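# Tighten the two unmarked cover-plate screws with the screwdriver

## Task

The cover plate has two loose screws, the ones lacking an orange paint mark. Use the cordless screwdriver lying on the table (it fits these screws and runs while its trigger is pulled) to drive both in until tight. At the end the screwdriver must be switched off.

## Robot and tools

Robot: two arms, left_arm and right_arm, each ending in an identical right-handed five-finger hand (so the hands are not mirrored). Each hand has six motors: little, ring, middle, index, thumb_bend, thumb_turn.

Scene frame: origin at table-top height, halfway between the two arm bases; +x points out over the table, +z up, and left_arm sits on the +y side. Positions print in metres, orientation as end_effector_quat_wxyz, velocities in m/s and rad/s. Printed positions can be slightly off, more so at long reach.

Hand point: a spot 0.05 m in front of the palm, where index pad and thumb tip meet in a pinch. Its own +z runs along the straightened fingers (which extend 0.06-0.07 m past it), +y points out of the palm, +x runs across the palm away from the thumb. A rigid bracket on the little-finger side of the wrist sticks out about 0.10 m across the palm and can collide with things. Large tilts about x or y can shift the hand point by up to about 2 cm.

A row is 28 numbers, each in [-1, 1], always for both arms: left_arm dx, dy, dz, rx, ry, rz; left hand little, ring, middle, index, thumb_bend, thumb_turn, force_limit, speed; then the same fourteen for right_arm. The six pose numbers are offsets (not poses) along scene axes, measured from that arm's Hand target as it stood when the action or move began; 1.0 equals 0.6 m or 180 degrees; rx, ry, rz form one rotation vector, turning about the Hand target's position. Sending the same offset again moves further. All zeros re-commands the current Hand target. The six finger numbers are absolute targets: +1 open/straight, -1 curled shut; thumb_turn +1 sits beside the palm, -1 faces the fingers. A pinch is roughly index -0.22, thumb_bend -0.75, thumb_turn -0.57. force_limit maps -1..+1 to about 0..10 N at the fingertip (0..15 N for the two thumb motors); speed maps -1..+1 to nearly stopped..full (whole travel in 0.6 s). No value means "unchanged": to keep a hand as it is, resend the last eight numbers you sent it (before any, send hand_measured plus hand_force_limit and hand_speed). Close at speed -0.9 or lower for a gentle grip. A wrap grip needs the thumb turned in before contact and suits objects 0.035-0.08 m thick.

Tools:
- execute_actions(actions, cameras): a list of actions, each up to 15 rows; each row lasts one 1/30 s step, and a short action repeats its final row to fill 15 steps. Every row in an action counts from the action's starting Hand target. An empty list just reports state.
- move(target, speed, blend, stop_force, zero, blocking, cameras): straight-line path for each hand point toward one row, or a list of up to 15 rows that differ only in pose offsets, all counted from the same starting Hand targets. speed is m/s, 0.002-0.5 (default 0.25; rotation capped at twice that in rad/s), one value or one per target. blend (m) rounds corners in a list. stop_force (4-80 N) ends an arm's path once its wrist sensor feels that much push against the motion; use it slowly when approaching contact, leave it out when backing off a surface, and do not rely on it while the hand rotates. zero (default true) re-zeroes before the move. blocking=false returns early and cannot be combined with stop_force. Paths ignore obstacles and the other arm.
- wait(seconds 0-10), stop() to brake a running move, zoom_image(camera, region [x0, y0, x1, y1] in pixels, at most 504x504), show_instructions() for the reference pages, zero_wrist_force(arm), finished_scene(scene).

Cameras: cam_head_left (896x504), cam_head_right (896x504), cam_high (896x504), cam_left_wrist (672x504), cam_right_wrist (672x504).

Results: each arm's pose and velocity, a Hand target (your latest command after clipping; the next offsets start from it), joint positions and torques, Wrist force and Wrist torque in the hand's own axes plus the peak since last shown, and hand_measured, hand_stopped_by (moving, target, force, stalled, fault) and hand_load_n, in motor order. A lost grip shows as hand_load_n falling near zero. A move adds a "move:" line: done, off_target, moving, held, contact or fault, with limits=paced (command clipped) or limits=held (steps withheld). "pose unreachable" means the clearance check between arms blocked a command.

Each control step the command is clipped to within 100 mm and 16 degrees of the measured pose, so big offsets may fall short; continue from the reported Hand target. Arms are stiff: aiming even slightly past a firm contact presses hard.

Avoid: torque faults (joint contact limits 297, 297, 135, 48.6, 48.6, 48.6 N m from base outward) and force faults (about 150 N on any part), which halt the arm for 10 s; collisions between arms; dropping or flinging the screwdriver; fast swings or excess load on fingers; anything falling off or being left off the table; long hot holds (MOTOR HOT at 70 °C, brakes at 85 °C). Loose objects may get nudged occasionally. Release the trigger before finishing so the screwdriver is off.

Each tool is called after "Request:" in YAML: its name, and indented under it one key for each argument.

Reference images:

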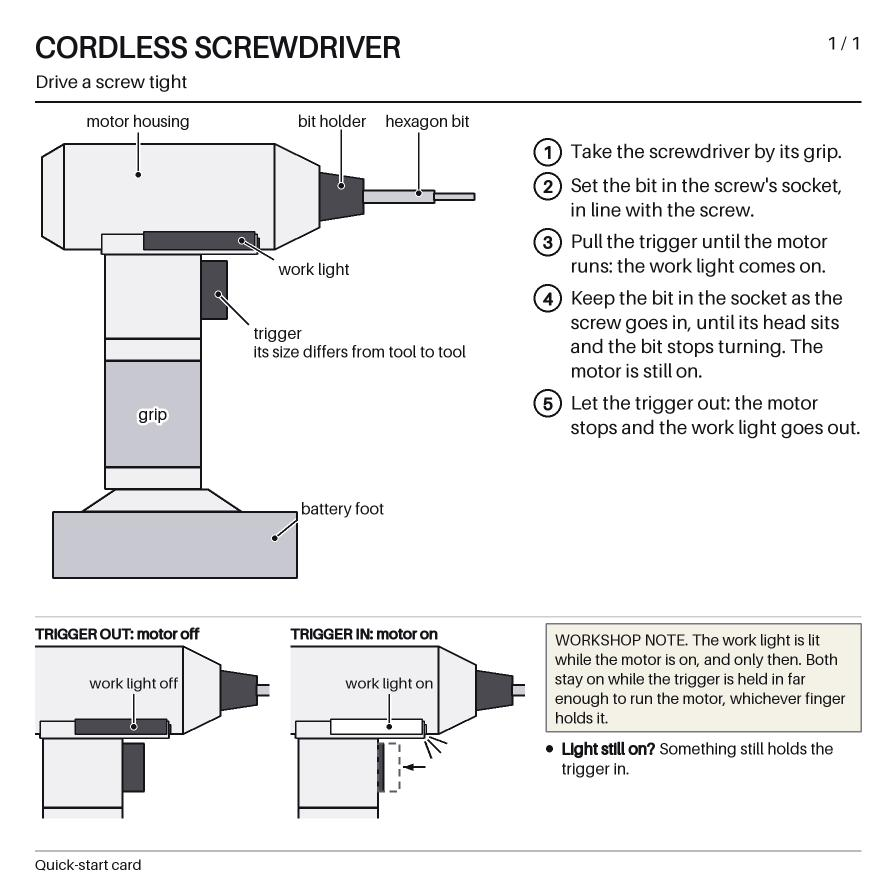

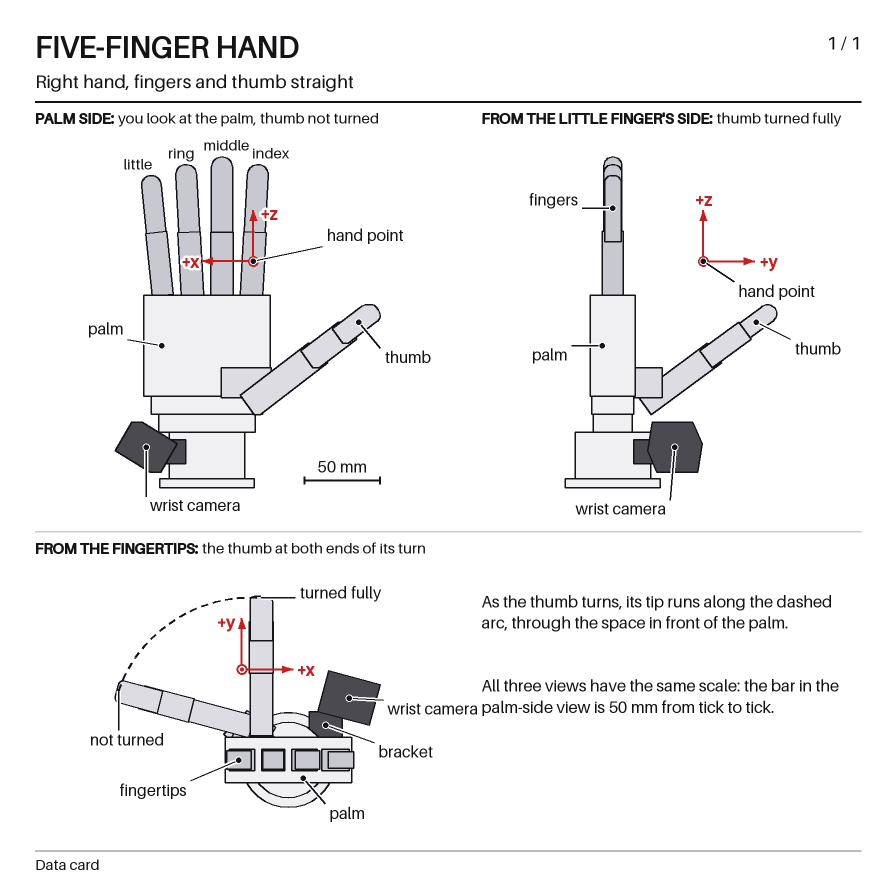

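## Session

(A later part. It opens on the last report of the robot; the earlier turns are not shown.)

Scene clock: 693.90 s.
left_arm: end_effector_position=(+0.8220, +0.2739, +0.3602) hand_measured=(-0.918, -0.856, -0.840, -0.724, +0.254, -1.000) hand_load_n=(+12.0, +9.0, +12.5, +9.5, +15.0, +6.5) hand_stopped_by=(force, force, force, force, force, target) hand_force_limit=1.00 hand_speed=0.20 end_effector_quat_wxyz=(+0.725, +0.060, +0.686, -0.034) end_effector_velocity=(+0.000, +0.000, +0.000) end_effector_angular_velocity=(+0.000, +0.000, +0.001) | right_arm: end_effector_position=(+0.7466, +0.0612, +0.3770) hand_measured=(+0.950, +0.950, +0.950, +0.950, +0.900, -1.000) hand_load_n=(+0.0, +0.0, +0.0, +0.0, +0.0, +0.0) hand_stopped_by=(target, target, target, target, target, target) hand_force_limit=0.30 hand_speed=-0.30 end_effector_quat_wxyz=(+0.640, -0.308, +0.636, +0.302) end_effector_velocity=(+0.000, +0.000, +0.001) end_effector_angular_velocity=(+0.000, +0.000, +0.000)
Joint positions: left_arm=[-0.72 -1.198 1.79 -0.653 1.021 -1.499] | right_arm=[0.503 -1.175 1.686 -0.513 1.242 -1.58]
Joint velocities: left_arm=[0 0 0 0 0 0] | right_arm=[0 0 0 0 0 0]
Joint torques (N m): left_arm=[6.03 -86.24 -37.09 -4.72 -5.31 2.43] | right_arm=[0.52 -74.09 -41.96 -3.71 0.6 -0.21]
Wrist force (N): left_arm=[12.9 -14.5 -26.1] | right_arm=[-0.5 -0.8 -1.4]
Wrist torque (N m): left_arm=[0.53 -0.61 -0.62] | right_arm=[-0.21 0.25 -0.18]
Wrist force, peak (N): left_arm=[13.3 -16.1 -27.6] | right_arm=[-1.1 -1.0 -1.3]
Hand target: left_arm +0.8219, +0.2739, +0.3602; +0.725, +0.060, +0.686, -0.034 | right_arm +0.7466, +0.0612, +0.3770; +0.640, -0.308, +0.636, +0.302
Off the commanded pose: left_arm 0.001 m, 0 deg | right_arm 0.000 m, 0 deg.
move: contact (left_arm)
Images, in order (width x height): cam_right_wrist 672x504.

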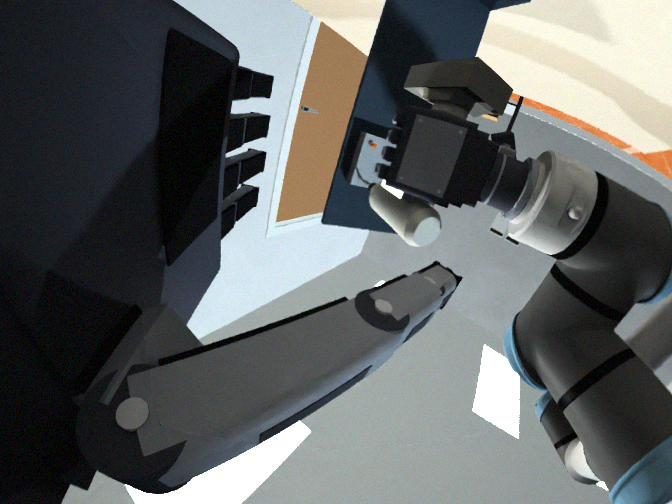

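Request:
move:
  target: [0,0,0,0,0,0,-1,-1,-1,-0.5,-1,-1,1,0.2,0,0,0,0,0,0,0.95,0.95,0.95,0.95,0.9,-1,0.3,-0.3]
  cameras: []

Request:
move:
  target: [-0.00134,-0.00099,-0.0001,0,0,0,-1,-1,-1,-0.5,-1,-1,1,0.2,0,0,0,0,0,0,0.95,0.95,0.95,0.95,0.9,-1,0.3,-0.3]
  speed: 0.01
  cameras: ["cam_right_wrist"]

Request:
zoom_image:
  camera: "cam_right_wrist"
  region: [344, 159, 392, 195]

Scene clock: 694.87 s.
left_arm: end_effector_position=(+0.8219, +0.2740, +0.3602) hand_measured=(-0.918, -0.856, -0.840, -0.500, +0.254, -1.000) hand_load_n=(+11.5, +9.5, +14.5, +0.0, +14.0, +8.0) hand_stopped_by=(force, force, force, target, force, target) hand_force_limit=1.00 hand_speed=0.20 end_effector_quat_wxyz=(+0.725, +0.060, +0.686, -0.034) end_effector_velocity=(+0.000, +0.000, -0.001) end_effector_angular_velocity=(+0.001, +0.001, -0.001) | right_arm: end_effector_position=(+0.7466, +0.0612, +0.3770) hand_measured=(+0.950, +0.950, +0.950, +0.950, +0.900, -1.000) hand_load_n=(+0.0, +0.0, +0.0, +0.0, +0.0, +0.0) hand_stopped_by=(target, target, target, target, target, target) hand_force_limit=0.30 hand_speed=-0.30 end_effector_quat_wxyz=(+0.640, -0.308, +0.636, +0.302) end_effector_velocity=(+0.000, +0.000, +0.000) end_effector_angular_velocity=(+0.000, +0.000, +0.000)
Joint positions: left_arm=[-0.72 -1.198 1.79 -0.653 1.021 -1.499] | right_arm=[0.503 -1.175 1.686 -0.513 1.242 -1.58]
Joint velocities: left_arm=[0 0.001 0 0.001 0.001 0] | right_arm=[0 0.001 0 0 0 0]
Joint torques (N m): left_arm=[5.72 -79.44 -39.19 -5.11 1.76 2.36] | right_arm=[0.39 -74.72 -42.52 -3.61 0.68 -0.25]
Wrist force (N): left_arm=[3.8 4.0 -4.5] | right_arm=[-0.7 -0.8 -1.5]
Wrist torque (N m): left_arm=[0.59 0.09 0.04] | right_arm=[-0.21 0.28 -0.19]
Wrist force, peak (N): left_arm=[12.4 -14.4 -25.8] | right_arm=[-0.6 -0.9 -1.8]
Hand target: left_arm +0.8219, +0.2739, +0.3602; +0.725, +0.060, +0.686, -0.034 | right_arm +0.7466, +0.0612, +0.3770; +0.640, -0.308, +0.636, +0.302
Off the commanded pose: left_arm 0.000 m, 0 deg | right_arm 0.000 m, 0 deg.
move: done
No camera images: "cameras" was empty.

Scene clock: 695.57 s.
left_arm: end_effector_position=(+0.8211, +0.2734, +0.3601) hand_measured=(-0.918, -0.856, -0.840, -0.500, +0.254, -1.000) hand_load_n=(+11.5, +9.5, +14.5, +0.0, +13.5, +8.5) hand_stopped_by=(force, force, force, target, force, target) hand_force_limit=1.00 hand_speed=0.20 end_effector_quat_wxyz=(+0.725, +0.060, +0.686, -0.034) end_effector_velocity=(+0.000, +0.000, +0.000) end_effector_angular_velocity=(-0.002, +0.000, +0.000) | right_arm: end_effector_position=(+0.7466, +0.0612, +0.3770) hand_measured=(+0.950, +0.950, +0.950, +0.950, +0.900, -1.000) hand_load_n=(+0.0, +0.0, +0.0, +0.0, +0.0, +0.0) hand_stopped_by=(target, target, target, target, target, target) hand_force_limit=0.30 hand_speed=-0.30 end_effector_quat_wxyz=(+0.640, -0.308, +0.636, +0.302) end_effector_velocity=(+0.000, +0.000, +0.001) end_effector_angular_velocity=(+0.000, -0.001, +0.000)
Joint positions: left_arm=[-0.721 -1.199 1.791 -0.654 1.019 -1.499] | right_arm=[0.503 -1.175 1.686 -0.513 1.242 -1.58]
Joint velocities: left_arm=[0 0 0 0 0 -0.002] | right_arm=[0 -0.001 0 0 0 0]
Joint torques (N m): left_arm=[-11.13 -79.59 -28.1 -5.52 -1.14 3.69] | right_arm=[0.31 -74.89 -42.1 -3.58 0.6 -0.14]
Wrist force (N): left_arm=[2.5 4.9 -4.2] | right_arm=[-0.6 -0.5 -1.6]
Wrist torque (N m): left_arm=[0.69 0.03 0.16] | right_arm=[-0.16 0.27 -0.19]
Wrist force, peak (N): left_arm=[4.1 3.9 -4.9] | right_arm=[-0.9 -0.7 -1.6]
Hand target: left_arm +0.8211, +0.2734, +0.3601; +0.725, +0.060, +0.686, -0.034 | right_arm +0.7466, +0.0612, +0.3770; +0.640, -0.308, +0.636, +0.302
Off the commanded pose: left_arm 0.000 m, 0 deg | right_arm 0.000 m, 0 deg.
move: done
Images, in order (width x height): cam_right_wrist 672x504.

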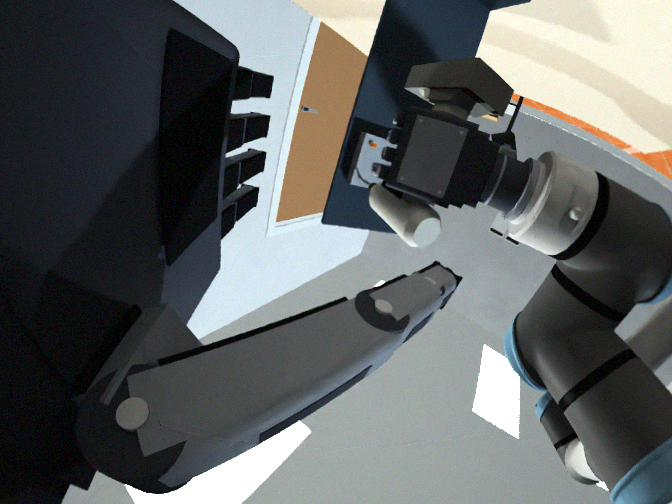

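Scaled by 10.500 from the camera's 672x504 image, which has a finer 960x720 frame.

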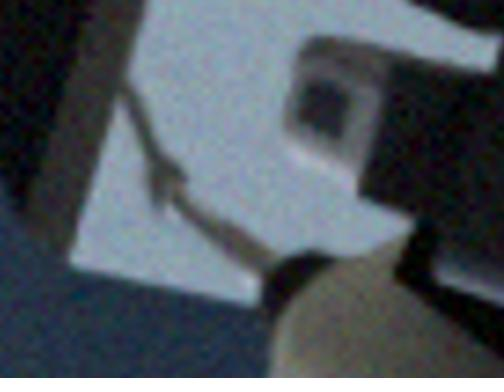

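Request:
move:
  target:
    - [-0.00468,-0.00348,0,0,0,0,-1,-1,-1,-0.5,-1,-1,1,0.2,0,0,0,0,0,0,0.95,0.95,0.95,0.95,0.9,-1,0.3,-0.3]
    - [-0.00468,-0.00348,-0.002,0,0,0,-1,-1,-1,-0.5,-1,-1,1,0.2,0,0,0,0,0,0,0.95,0.95,0.95,0.95,0.9,-1,0.3,-0.3]
  speed: 0.01
  cameras: ["cam_right_wrist"]

Request:
zoom_image:
  camera: "cam_right_wrist"
  region: [355, 170, 375, 185]

Request:
move:
  target: [0.00669,0.00497,0,0,0,0,-1,-1,-1,-0.5,-1,-1,1,0.2,0,0,0,0,0,0,0.95,0.95,0.95,0.95,0.9,-1,0.3,-0.3]
  speed: 0.004
  stop_force: 4
  cameras: ["cam_right_wrist"]

Request:
zoom_image:
  camera: "cam_right_wrist"
  region: [355, 170, 375, 185]

Scene clock: 696.50 s.
left_arm: end_effector_position=(+0.8182, +0.2712, +0.3590) hand_measured=(-0.918, -0.856, -0.840, -0.500, +0.254, -1.000) hand_load_n=(+10.5, +9.5, +15.5, +0.0, +13.0, +9.5) hand_stopped_by=(force, force, force, target, force, target) hand_force_limit=1.00 hand_speed=0.20 end_effector_quat_wxyz=(+0.725, +0.060, +0.686, -0.035) end_effector_velocity=(+0.000, +0.000, +0.001) end_effector_angular_velocity=(+0.001, -0.001, +0.000) | right_arm: end_effector_position=(+0.7466, +0.0612, +0.3770) hand_measured=(+0.950, +0.950, +0.950, +0.950, +0.900, -1.000) hand_load_n=(+0.0, +0.0, +0.0, +0.0, +0.0, +0.0) hand_stopped_by=(target, target, target, target, target, target) hand_force_limit=0.30 hand_speed=-0.30 end_effector_quat_wxyz=(+0.640, -0.308, +0.636, +0.302) end_effector_velocity=(+0.000, +0.000, +0.002) end_effector_angular_velocity=(+0.001, -0.001, +0.000)
Joint positions: left_arm=[-0.726 -1.2 1.796 -0.657 1.014 -1.499] | right_arm=[0.503 -1.175 1.686 -0.513 1.242 -1.58]
Joint velocities: left_arm=[0 -0.001 0 0 0 0.001] | right_arm=[0 -0.002 0 0 0 0]
Joint torques (N m): left_arm=[4.34 -55.24 -32.81 -4.13 1.49 3.96] | right_arm=[0.01 -74.71 -42.37 -3.65 0.61 -0.23]
Wrist force (N): left_arm=[5.5 3.4 -3.7] | right_arm=[-0.7 -0.9 -1.4]
Wrist torque (N m): left_arm=[0.79 0.17 0.00] | right_arm=[-0.22 0.29 -0.20]
Wrist force, peak (N): left_arm=[5.8 3.7 -3.5] | right_arm=[-0.7 -1.1 -1.7]
Hand target: left_arm +0.8183, +0.2713, +0.3589; +0.725, +0.060, +0.686, -0.034 | right_arm +0.7466, +0.0612, +0.3770; +0.640, -0.308, +0.636, +0.302
Off the commanded pose: left_arm 0.000 m, 0 deg | right_arm 0.000 m, 0 deg.
move: done
Images, in order (width x height): cam_right_wrist 672x504.

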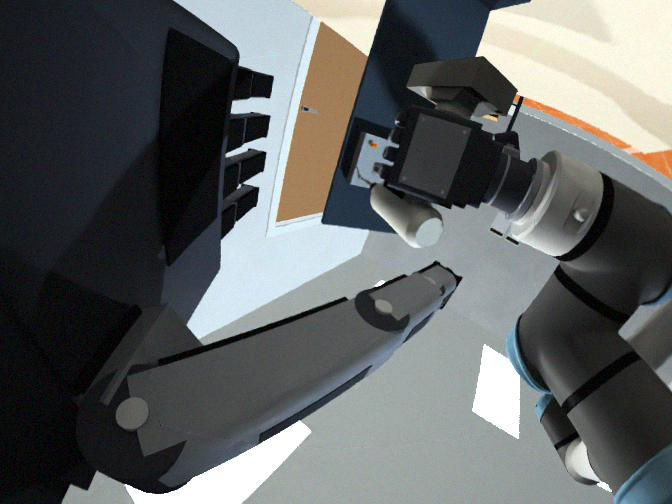

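Scaled by 25.200 from the camera's 672x504 image, which has a finer 960x720 frame.

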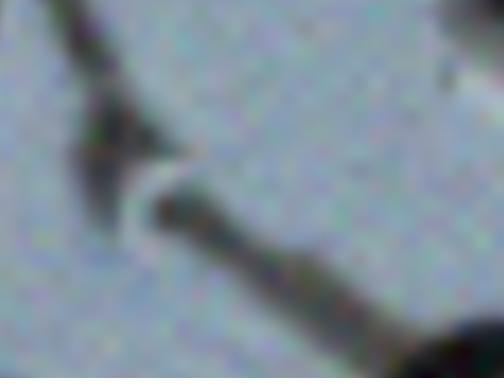

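Scene clock: 698.47 s.
left_arm: end_effector_position=(+0.8206, +0.2730, +0.3589) hand_measured=(-0.918, -0.856, -0.840, -0.500, +0.254, -1.000) hand_load_n=(+10.5, +9.0, +15.0, +0.0, +13.5, +9.5) hand_stopped_by=(force, force, force, target, force, target) hand_force_limit=1.00 hand_speed=0.20 end_effector_quat_wxyz=(+0.725, +0.060, +0.686, -0.034) end_effector_velocity=(+0.000, +0.000, +0.000) end_effector_angular_velocity=(+0.000, +0.000, +0.000) | right_arm: end_effector_position=(+0.7466, +0.0612, +0.3770) hand_measured=(+0.950, +0.950, +0.950, +0.950, +0.900, -1.000) hand_load_n=(+0.0, +0.0, +0.0, +0.0, +0.0, +0.0) hand_stopped_by=(target, target, target, target, target, target) hand_force_limit=0.30 hand_speed=-0.30 end_effector_quat_wxyz=(+0.640, -0.308, +0.636, +0.302) end_effector_velocity=(+0.000, +0.000, +0.001) end_effector_angular_velocity=(+0.000, +0.000, -0.001)
Joint positions: left_arm=[-0.722 -1.198 1.793 -0.656 1.018 -1.499] | right_arm=[0.503 -1.175 1.686 -0.513 1.242 -1.58]
Joint velocities: left_arm=[-0.001 0 0 0 0 0] | right_arm=[0 -0.001 0 0 0 0]
Joint torques (N m): left_arm=[-9.83 -86.33 -29.35 -6.36 -2.54 -1.02] | right_arm=[-0.12 -74.41 -41.92 -3.71 0.71 -0.27]
Wrist force (N): left_arm=[4.7 0.9 -6.7] | right_arm=[-0.8 -0.7 -1.1]
Wrist torque (N m): left_arm=[0.67 0.10 0.07] | right_arm=[-0.22 0.28 -0.20]
Wrist force, peak (N): left_arm=[6.1 -2.5 -11.6] | right_arm=[-0.8 -1.2 -1.4]
Hand target: left_arm +0.8206, +0.2730, +0.3589; +0.725, +0.060, +0.686, -0.034 | right_arm +0.7466, +0.0612, +0.3770; +0.640, -0.308, +0.636, +0.302
Off the commanded pose: left_arm 0.002 m, 0 deg | right_arm 0.000 m, 0 deg.
move: contact (left_arm)
Images, in order (width x height): cam_right_wrist 672x504.

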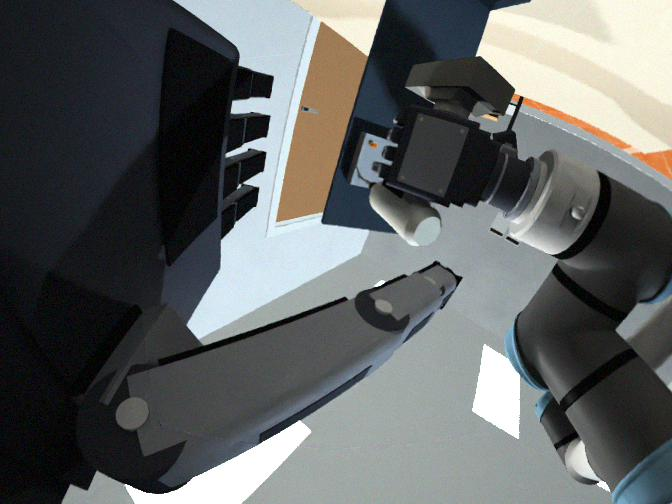

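Scaled by 25.200 from the camera's 672x504 image, which has a finer 960x720 frame.

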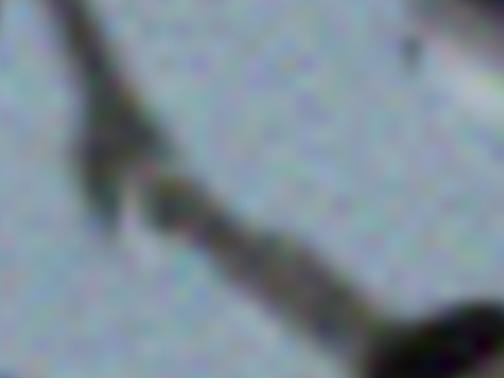

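Request:
move:
  target:
    - [-0.0201,-0.0149,0,0,0,0,-1,-1,-1,-0.5,-1,-1,1,0.2,0,0,0,0,0,0,0.95,0.95,0.95,0.95,0.9,-1,0.3,-0.3]
    - [-0.0669,-0.0497,0.1,0,0,0,-1,-1,-1,-0.5,-1,-1,1,0.2,0,0,0,0,0,0,0.95,0.95,0.95,0.95,0.9,-1,0.3,-0.3]
  speed: 0.06
  cameras: ["cam_right_wrist"]

Request:
zoom_image:
  camera: "cam_right_wrist"
  region: [345, 126, 417, 180]

Request:
zoom_image:
  camera: "cam_right_wrist"
  region: [350, 166, 374, 184]

Request:
zoom_image:
  camera: "cam_right_wrist"
  region: [362, 136, 386, 154]

Scene clock: 700.93 s.
left_arm: end_effector_position=(+0.7804, +0.2430, +0.4192) hand_measured=(-0.918, -0.856, -0.840, -0.500, +0.254, -1.000) hand_load_n=(+10.5, +9.5, +15.5, +0.0, +13.0, +10.0) hand_stopped_by=(force, force, force, target, force, target) hand_force_limit=1.00 hand_speed=0.20 end_effector_quat_wxyz=(+0.725, +0.060, +0.686, -0.034) end_effector_velocity=(+0.001, +0.000, -0.001) end_effector_angular_velocity=(+0.000, -0.002, +0.000) | right_arm: end_effector_position=(+0.7466, +0.0612, +0.3770) hand_measured=(+0.950, +0.950, +0.950, +0.950, +0.900, -1.000) hand_load_n=(+0.0, +0.0, +0.0, +0.0, +0.0, -0.5) hand_stopped_by=(target, target, target, target, target, target) hand_force_limit=0.30 hand_speed=-0.30 end_effector_quat_wxyz=(+0.640, -0.308, +0.636, +0.302) end_effector_velocity=(+0.000, +0.000, +0.000) end_effector_angular_velocity=(+0.000, +0.000, +0.000)
Joint positions: left_arm=[-0.793 -1.284 1.789 -0.57 0.948 -1.493] | right_arm=[0.503 -1.175 1.686 -0.513 1.242 -1.58]
Joint velocities: left_arm=[0.002 0.003 0 -0.004 0.002 0.001] | right_arm=[0 0.001 0 -0.001 0 0]
Joint torques (N m): left_arm=[9.49 -46.32 -37.61 -6.74 2.35 2.64] | right_arm=[-1.4 -75.49 -41.37 -3.62 0.61 -0.15]
Wrist force (N): left_arm=[5.6 3.6 -3.9] | right_arm=[-0.6 -0.5 -1.4]
Wrist torque (N m): left_arm=[0.82 0.18 -0.01] | right_arm=[-0.18 0.26 -0.18]
Wrist force, peak (N): left_arm=[5.1 1.3 -7.2] | right_arm=[-1.0 -1.0 -1.8]
Hand target: left_arm +0.7805, +0.2431, +0.4190; +0.725, +0.060, +0.686, -0.034 | right_arm +0.7466, +0.0612, +0.3770; +0.640, -0.308, +0.636, +0.302
Off the commanded pose: left_arm 0.000 m, 0 deg | right_arm 0.000 m, 0 deg.
move: done
Images, in order (width x height): cam_right_wrist 672x504.

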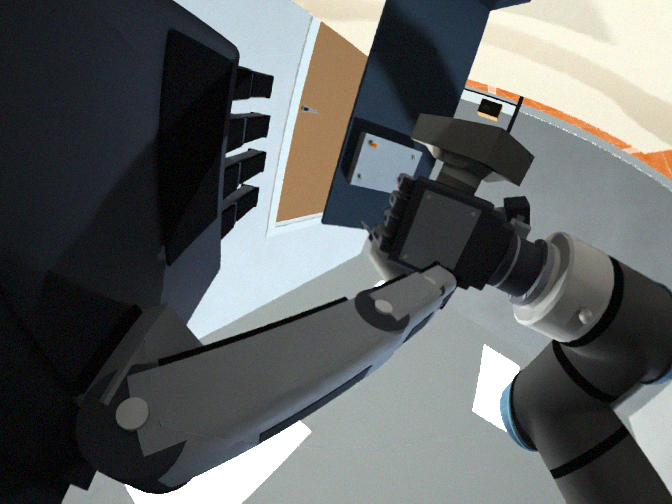

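Scaled by 7.000 from the camera's 672x504 image, which has a finer 960x720 frame.

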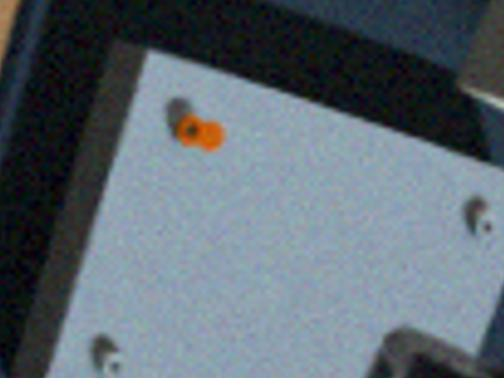

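Scaled by 21.000 from the camera's 672x504 image, which has a finer 960x720 frame.

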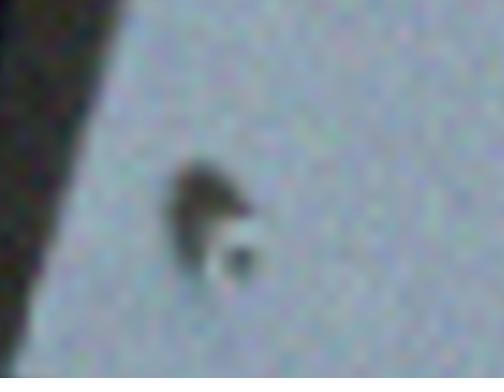

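Scaled by 21.000 from the camera's 672x504 image, which has a finer 960x720 frame.

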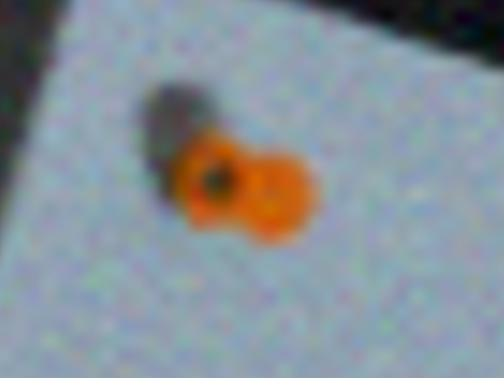

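Request:
zoom_image:
  camera: "cam_right_wrist"
  region: [402, 148, 426, 166]

Request:
zoom_image:
  camera: "cam_right_wrist"
  region: [345, 126, 429, 189]

Scaled by 21.000 from the camera's 672x504 image, which has a finer 960x720 frame.

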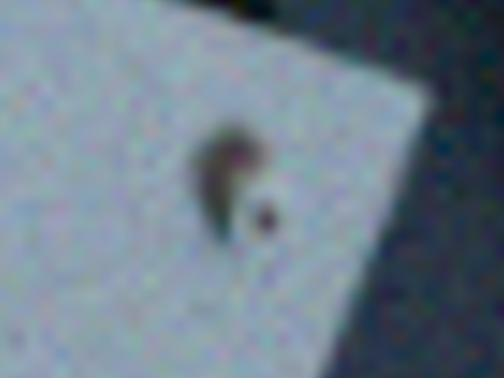

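Scaled by 6.000 from the camera's 672x504 image, which has a finer 960x720 frame.

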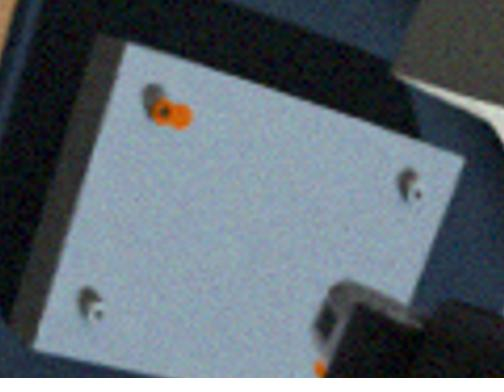

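Request:
wait:
  seconds: 0
  cameras: ["cam_head_left","cam_head_right","cam_high"]

Scene clock: 703.23 s.
left_arm: end_effector_position=(+0.7805, +0.2431, +0.4190) hand_measured=(-0.918, -0.856, -0.840, -0.500, +0.254, -1.000) hand_load_n=(+10.5, +9.5, +15.5, +0.0, +13.5, +9.5) hand_stopped_by=(force, force, force, target, force, target) hand_force_limit=1.00 hand_speed=0.20 end_effector_quat_wxyz=(+0.725, +0.060, +0.686, -0.034) end_effector_velocity=(+0.000, +0.001, +0.001) end_effector_angular_velocity=(+0.001, -0.001, +0.002) | right_arm: end_effector_position=(+0.7466, +0.0612, +0.3770) hand_measured=(+0.950, +0.950, +0.950, +0.950, +0.900, -1.000) hand_load_n=(+0.0, +0.0, +0.0, +0.0, +0.0, -0.5) hand_stopped_by=(target, target, target, target, target, target) hand_force_limit=0.30 hand_speed=-0.30 end_effector_quat_wxyz=(+0.640, -0.308, +0.636, +0.302) end_effector_velocity=(+0.000, +0.000, +0.001) end_effector_angular_velocity=(+0.001, -0.002, +0.000)
Joint positions: left_arm=[-0.793 -1.284 1.789 -0.57 0.948 -1.494] | right_arm=[0.503 -1.175 1.686 -0.513 1.242 -1.58]
Joint velocities: left_arm=[0.001 -0.001 0 0 -0.001 0.002] | right_arm=[0 -0.001 0 -0.001 0 0]
Joint torques (N m): left_arm=[8.29 -46.5 -36.4 -5.21 2.13 -2.39] | right_arm=[-2.84 -75.36 -41.56 -3.3 0.68 -0.12]
Wrist force (N): left_arm=[5.1 3.7 -3.8] | right_arm=[-0.8 -0.6 -1.3]
Wrist torque (N m): left_arm=[0.83 0.23 -0.02] | right_arm=[-0.20 0.29 -0.20]
Wrist force, peak (N): left_arm=[5.5 3.7 -4.0] | right_arm=[-0.8 -0.9 -1.7]
Hand target: left_arm +0.7805, +0.2431, +0.4190; +0.725, +0.060, +0.686, -0.034 | right_arm +0.7466, +0.0612, +0.3770; +0.640, -0.308, +0.636, +0.302
Off the commanded pose: left_arm 0.000 m, 0 deg | right_arm 0.000 m, 0 deg.
Images, in order (width x height): cam_head_left 896x504, cam_head_right 896x504, cam_high 896x504.

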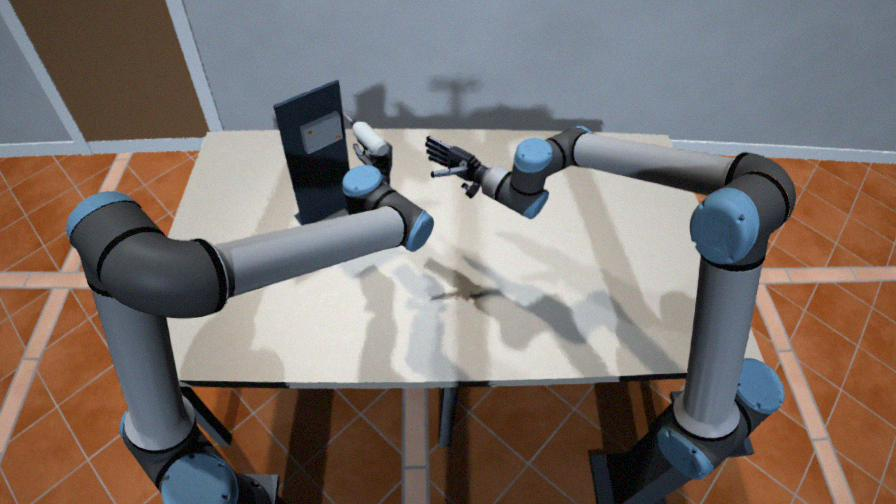

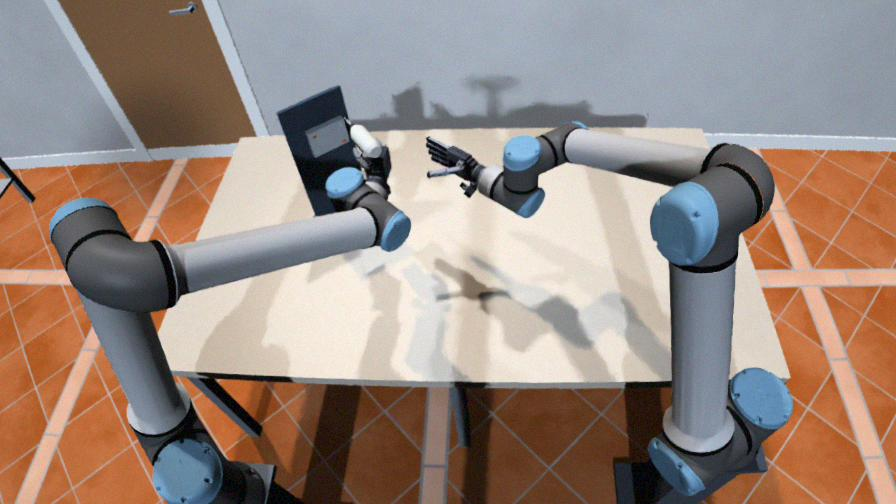

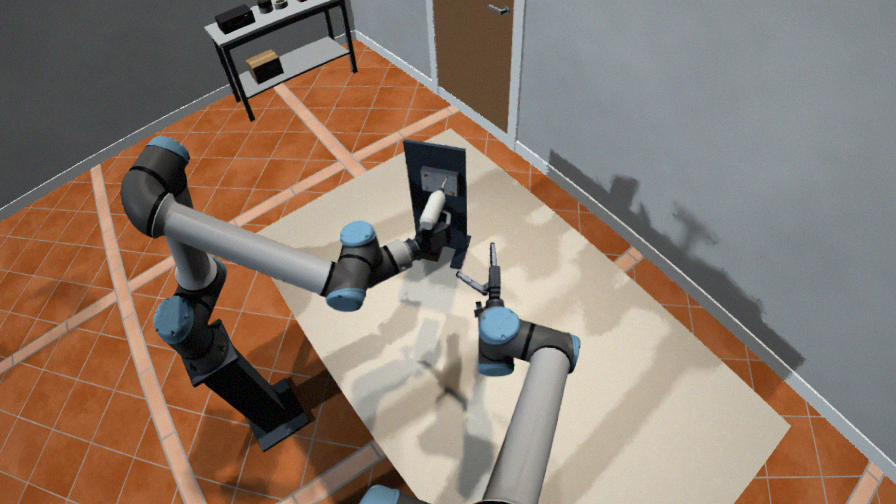

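Request:
move:
  target:
    - [-0.02,-0.015,0,0,0,0,-1,-1,-1,-0.5,-1,-1,1,0.2,-0.15,-0.25,0,0,0,0,0.95,0.95,0.95,0.95,0.9,-1,0.3,-0.3]
    - [-0.2008,-0.1552,-0.1,0,0,0,-1,-1,-1,-0.5,-1,-1,1,0.2,-0.25,-0.45,0,0,0,0,0.95,0.95,0.95,0.95,0.9,-1,0.3,-0.3]
    - [-0.2008,-0.1552,-0.38,0,0,0,-1,-1,-1,-0.5,-1,-1,1,0.2,-0.25,-0.45,0,0,0,0,0.95,0.95,0.95,0.95,0.9,-1,0.3,-0.3]
  speed: 0.12
  blend: [0.02,0.03,0]
  cameras: ["cam_head_left","cam_head_right","cam_left_wrist","cam_right_wrist"]

Request:
zoom_image:
  camera: "cam_head_left"
  region: [340, 130, 500, 260]

Request:
zoom_image:
  camera: "cam_head_right"
  region: [340, 130, 500, 260]

Scene clock: 708.13 s.
left_arm: end_effector_position=(+0.6594, +0.1505, +0.1907) hand_measured=(-0.918, -0.856, -0.840, -0.500, +0.254, -1.000) hand_load_n=(+10.5, +9.5, +15.5, +0.0, +13.0, +10.0) hand_stopped_by=(force, force, force, target, force, target) hand_force_limit=1.00 hand_speed=0.20 end_effector_quat_wxyz=(+0.724, +0.060, +0.686, -0.035) end_effector_velocity=(+0.001, +0.000, +0.000) end_effector_angular_velocity=(-0.002, +0.000, +0.001) | right_arm: end_effector_position=(+0.5967, -0.2088, +0.3767) hand_measured=(+0.950, +0.950, +0.950, +0.950, +0.900, -1.000) hand_load_n=(+0.0, +0.0, +0.0, +0.0, +0.0, +0.0) hand_stopped_by=(target, target, target, target, target, target) hand_force_limit=0.30 hand_speed=-0.30 end_effector_quat_wxyz=(+0.640, -0.308, +0.636, +0.302) end_effector_velocity=(+0.000, +0.000, -0.001) end_effector_angular_velocity=(+0.000, +0.001, +0.000)
Joint positions: left_arm=[-1.025 -1.087 2.022 -1.014 0.716 -1.471] | right_arm=[0.174 -1.634 2.242 -0.61 0.914 -1.579]
Joint velocities: left_arm=[0.001 0 -0.001 0.001 0 -0.002] | right_arm=[0 0.001 0 0 0 0]
Joint torques (N m): left_arm=[11.29 -68.22 -42.09 -0.71 2.52 4.49] | right_arm=[14.24 -22.66 -39.44 -3.61 1.94 1.6]
Wrist force (N): left_arm=[5.1 3.3 -3.3] | right_arm=[-0.6 -0.5 -1.1]
Wrist torque (N m): left_arm=[0.73 0.20 -0.02] | right_arm=[-0.17 0.25 -0.17]
Wrist force, peak (N): left_arm=[7.7 3.2 -3.7] | right_arm=[-0.8 -0.6 -1.9]
Hand target: left_arm +0.6594, +0.1504, +0.1908; +0.725, +0.060, +0.686, -0.035 | right_arm +0.5967, -0.2088, +0.3767; +0.640, -0.308, +0.636, +0.302
Off the commanded pose: left_arm 0.001 m, 0 deg | right_arm 0.000 m, 0 deg.
move: done
Images, in order (width x height): cam_head_left 896x504, cam_head_right 896x504, cam_left_wrist 672x504, cam_right_wrist 672x504.

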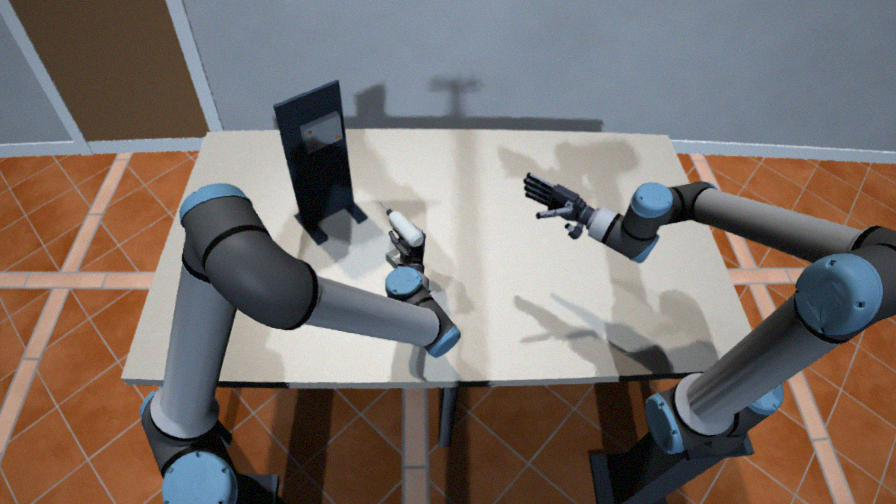

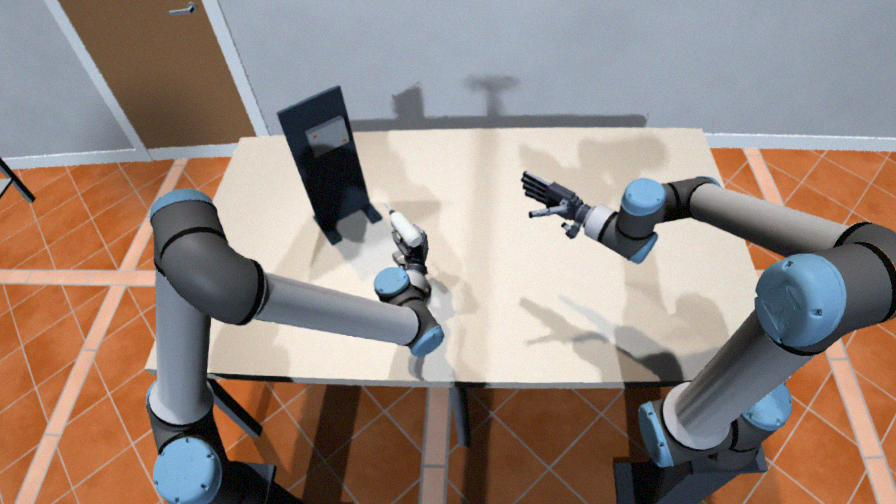

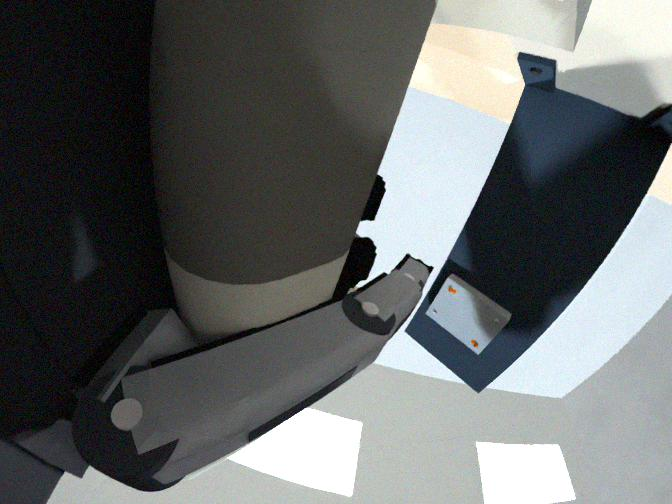

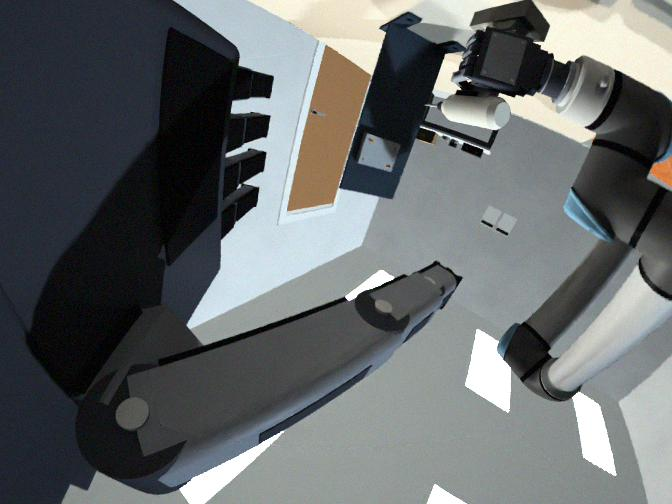

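Scaled by 3.150.

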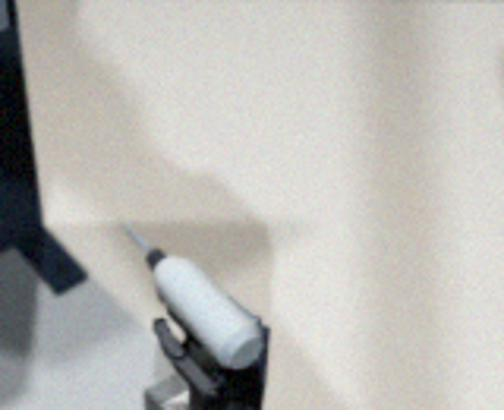

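Scaled by 3.150.

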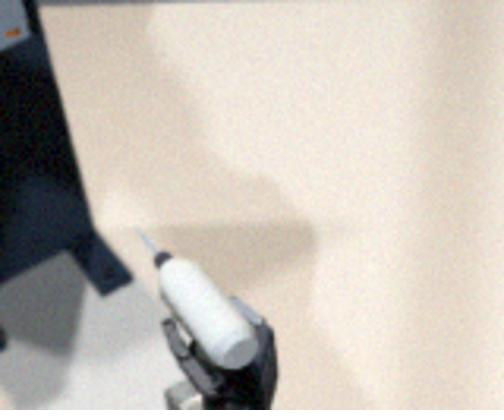

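Request:
move:
  target: [0,0,-0.075,0,0,0,-1,-1,-1,-0.5,-1,-1,1,0.2,0,0,0,0,0,0,0.95,0.95,0.95,0.95,0.9,-1,0.3,-0.3]
  speed: 0.08
  cameras: []

Request:
move:
  target: [0,0,-0.035,0,0,0,-1,-1,-1,-0.5,-1,-1,1,0.2,0,0,0,0,0,0,0.95,0.95,0.95,0.95,0.9,-1,0.3,-0.3]
  speed: 0.006
  stop_force: 5
  cameras: ["cam_head_left","cam_right_wrist","cam_left_wrist"]

Request:
zoom_image:
  camera: "cam_right_wrist"
  region: [420, 0, 580, 120]

Scene clock: 709.17 s.
left_arm: end_effector_position=(+0.6593, +0.1505, +0.1456) hand_measured=(-0.918, -0.856, -0.840, -0.500, +0.254, -1.000) hand_load_n=(+10.5, +9.5, +15.5, +0.0, +13.0, +9.5) hand_stopped_by=(force, force, force, target, force, target) hand_force_limit=1.00 hand_speed=0.20 end_effector_quat_wxyz=(+0.724, +0.060, +0.686, -0.035) end_effector_velocity=(+0.000, +0.001, +0.002) end_effector_angular_velocity=(+0.001, +0.001, +0.000) | right_arm: end_effector_position=(+0.5967, -0.2088, +0.3767) hand_measured=(+0.950, +0.950, +0.950, +0.950, +0.900, -1.000) hand_load_n=(+0.0, +0.0, +0.0, +0.0, +0.0, +0.0) hand_stopped_by=(target, target, target, target, target, target) hand_force_limit=0.30 hand_speed=-0.30 end_effector_quat_wxyz=(+0.640, -0.308, +0.636, +0.302) end_effector_velocity=(+0.000, +0.000, +0.001) end_effector_angular_velocity=(+0.000, -0.001, +0.000)
Joint positions: left_arm=[-1.025 -1.019 2.031 -1.091 0.716 -1.471] | right_arm=[0.174 -1.634 2.242 -0.61 0.914 -1.579]
Joint velocities: left_arm=[0.001 -0.003 0 0.004 0 0] | right_arm=[0 -0.001 0 0 0 0]
Joint torques (N m): left_arm=[6.19 -83.33 -28.39 0.5 1.12 3.05] | right_arm=[13.78 -23.2 -36.22 -4.02 1.88 1.26]
Wrist force (N): left_arm=[5.5 3.2 -3.4] | right_arm=[-0.8 -0.7 -1.2]
Wrist torque (N m): left_arm=[0.72 0.14 -0.01] | right_arm=[-0.20 0.28 -0.19]
Wrist force, peak (N): left_arm=[7.3 2.8 -3.7] | right_arm=[-0.9 -0.9 -1.6]
Hand target: left_arm +0.6594, +0.1505, +0.1458; +0.725, +0.060, +0.686, -0.035 | right_arm +0.5967, -0.2088, +0.3767; +0.640, -0.308, +0.636, +0.302
Off the commanded pose: left_arm 0.000 m, 0 deg | right_arm 0.000 m, 0 deg.
move: done
No camera images: "cameras" was empty.

Scene clock: 711.80 s.
left_arm: end_effector_position=(+0.6594, +0.1505, +0.1367) hand_measured=(-0.918, -0.856, -0.840, -0.500, +0.254, -1.000) hand_load_n=(+10.5, +9.5, +15.5, +0.0, +13.5, +10.0) hand_stopped_by=(force, force, force, target, force, target) hand_force_limit=1.00 hand_speed=0.20 end_effector_quat_wxyz=(+0.725, +0.060, +0.686, -0.035) end_effector_velocity=(+0.000, +0.001, +0.000) end_effector_angular_velocity=(-0.001, +0.000, +0.002) | right_arm: end_effector_position=(+0.5967, -0.2088, +0.3767) hand_measured=(+0.950, +0.950, +0.950, +0.950, +0.900, -1.000) hand_load_n=(+0.0, +0.0, +0.0, +0.0, +0.0, +0.0) hand_stopped_by=(target, target, target, target, target, target) hand_force_limit=0.30 hand_speed=-0.30 end_effector_quat_wxyz=(+0.640, -0.308, +0.636, +0.302) end_effector_velocity=(+0.000, +0.000, +0.001) end_effector_angular_velocity=(+0.000, +0.000, +0.000)
Joint positions: left_arm=[-1.025 -1.005 2.031 -1.106 0.716 -1.471] | right_arm=[0.174 -1.634 2.242 -0.61 0.914 -1.579]
Joint velocities: left_arm=[0.001 0 0 0 -0.001 0] | right_arm=[0 -0.001 0 0.001 0 0]
Joint torques (N m): left_arm=[9.51 -83.87 -19.06 0.48 2.04 1.23] | right_arm=[13 -23.47 -31.34 -3.92 1.41 0.76]
Wrist force (N): left_arm=[1.5 3.3 -2.6] | right_arm=[-0.4 -0.7 -1.2]
Wrist torque (N m): left_arm=[0.73 0.08 -0.04] | right_arm=[-0.19 0.24 -0.17]
Wrist force, peak (N): left_arm=[-7.0 3.9 -5.1] | right_arm=[-1.1 -0.9 -1.5]
Hand target: left_arm +0.6594, +0.1505, +0.1368; +0.725, +0.060, +0.686, -0.035 | right_arm +0.5967, -0.2088, +0.3767; +0.640, -0.308, +0.636, +0.302
Off the commanded pose: left_arm 0.012 m, 0 deg | right_arm 0.000 m, 0 deg.
move: contact (left_arm)
Images, in order (width x height): cam_head_left 896x504, cam_left_wrist 672x504, cam_right_wrist 672x504.

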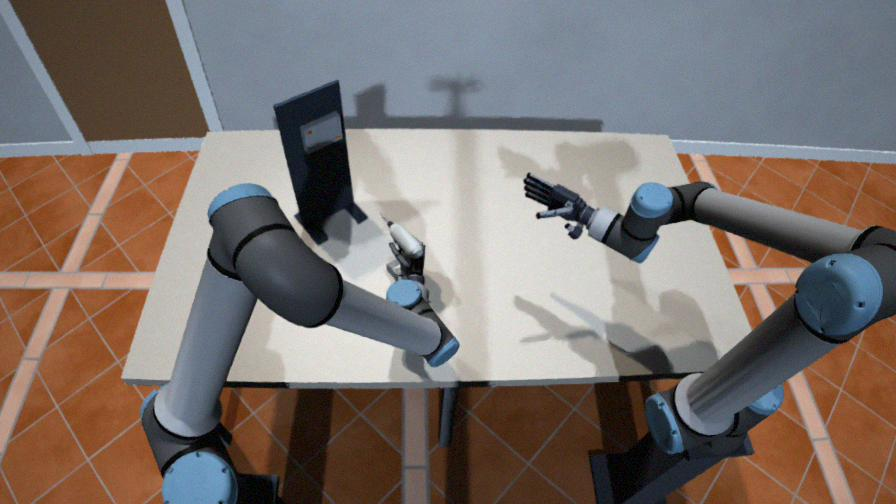

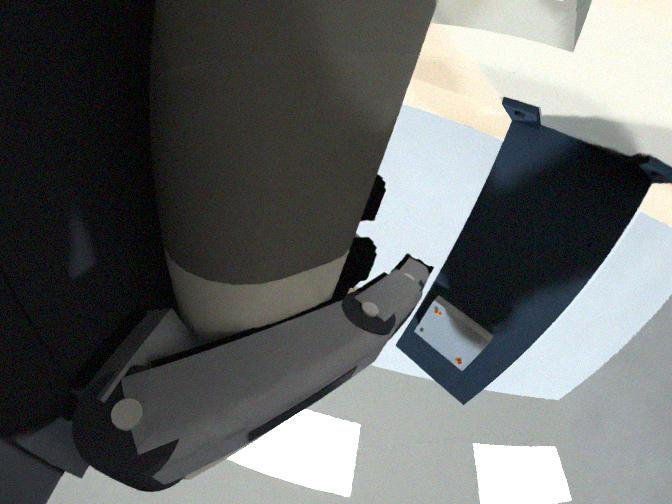

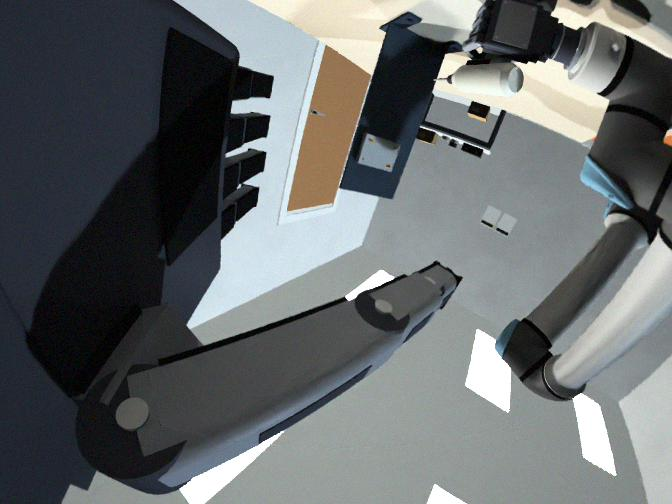

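Scaled by 3.150 from the camera's 672x504 image, which has a finer 960x720 frame.

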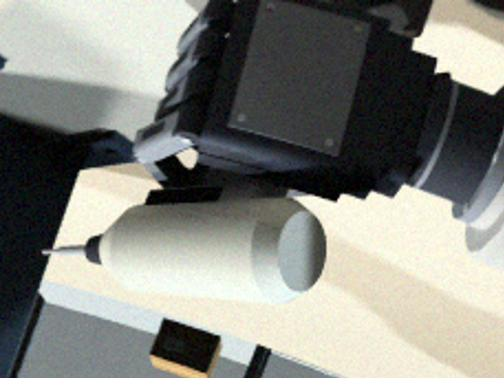

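Request:
move:
  target: [0,0,-0.01,0,0,0,-1,-1,-1,-0.5,-1,-1,1,0.2,0,0,0,0,0,0,0.95,0.95,0.95,0.95,0.9,-1,0.3,-0.3]
  speed: 0.004
  stop_force: 12
  cameras: ["cam_head_left","cam_right_wrist","cam_left_wrist"]

Request:
zoom_image:
  camera: "cam_head_left"
  region: [360, 190, 460, 310]

Scene clock: 715.73 s.
left_arm: end_effector_position=(+0.6594, +0.1505, +0.1365) hand_measured=(-0.918, -0.856, -0.840, -0.500, +0.254, -1.000) hand_load_n=(+11.0, +9.5, +15.5, -0.5, +13.0, +10.5) hand_stopped_by=(force, force, force, target, force, target) hand_force_limit=1.00 hand_speed=0.20 end_effector_quat_wxyz=(+0.725, +0.060, +0.686, -0.035) end_effector_velocity=(+0.000, +0.000, +0.000) end_effector_angular_velocity=(+0.001, +0.000, +0.000) | right_arm: end_effector_position=(+0.5967, -0.2088, +0.3767) hand_measured=(+0.950, +0.950, +0.950, +0.950, +0.900, -1.000) hand_load_n=(+0.0, +0.0, +0.0, +0.0, +0.0, +0.0) hand_stopped_by=(target, target, target, target, target, target) hand_force_limit=0.30 hand_speed=-0.30 end_effector_quat_wxyz=(+0.640, -0.308, +0.636, +0.302) end_effector_velocity=(+0.000, +0.000, +0.000) end_effector_angular_velocity=(+0.000, +0.000, +0.000)
Joint positions: left_arm=[-1.025 -1.005 2.031 -1.107 0.716 -1.471] | right_arm=[0.174 -1.634 2.242 -0.61 0.914 -1.579]
Joint velocities: left_arm=[0 0 0 0 0.001 0.001] | right_arm=[0 0 0 0 0 0]
Joint torques (N m): left_arm=[4.79 -74.95 -30.06 2.28 0.09 -2.53] | right_arm=[11.77 -23.68 -33.21 -3.42 0.93 -0.25]
Wrist force (N): left_arm=[-8.7 4.4 -2.9] | right_arm=[-0.4 -0.6 -1.0]
Wrist torque (N m): left_arm=[0.70 0.25 -0.15] | right_arm=[-0.19 0.22 -0.16]
Wrist force, peak (N): left_arm=[-14.7 5.8 -5.8] | right_arm=[-0.9 -0.3 -1.8]
Hand target: left_arm +0.6594, +0.1505, +0.1365; +0.725, +0.060, +0.686, -0.035 | right_arm +0.5967, -0.2088, +0.3767; +0.640, -0.308, +0.636, +0.302
Off the commanded pose: left_arm 0.006 m, 0 deg | right_arm 0.000 m, 0 deg.
move: contact (left_arm)
Images, in order (width x height): cam_head_left 896x504, cam_left_wrist 672x504, cam_right_wrist 672x504.

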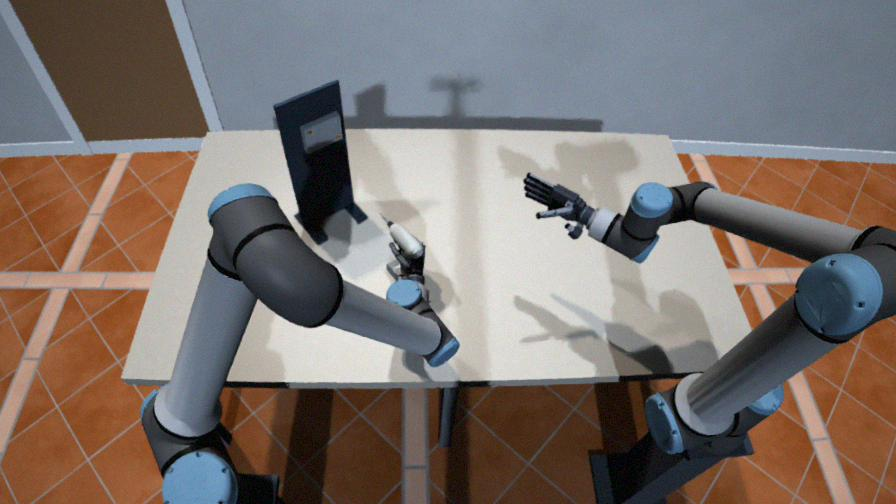

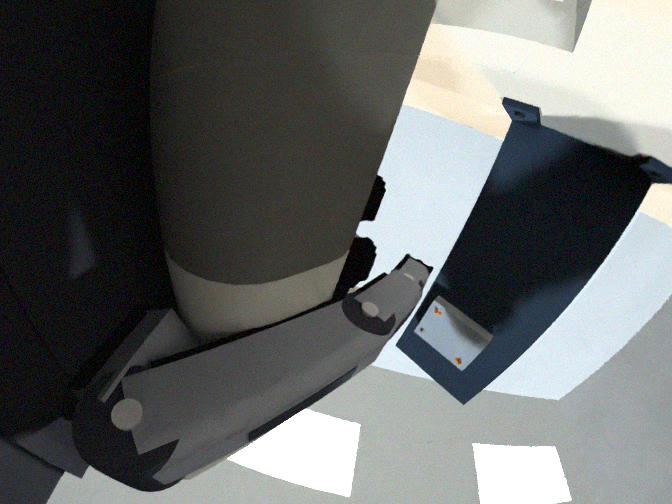

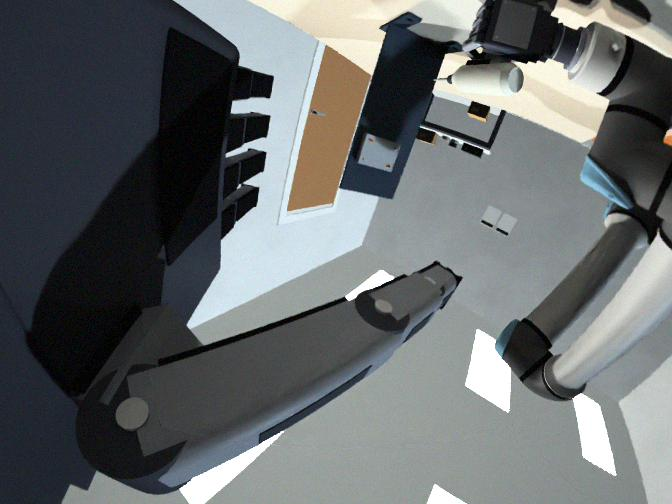

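Scaled by 4.200.

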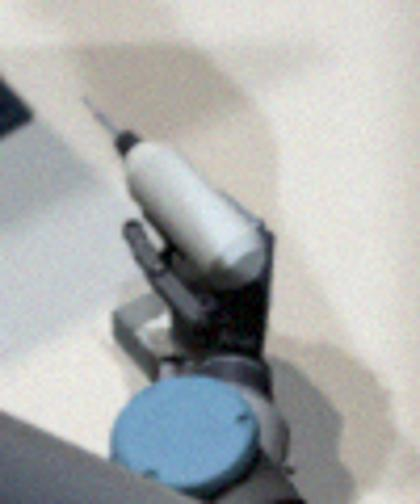

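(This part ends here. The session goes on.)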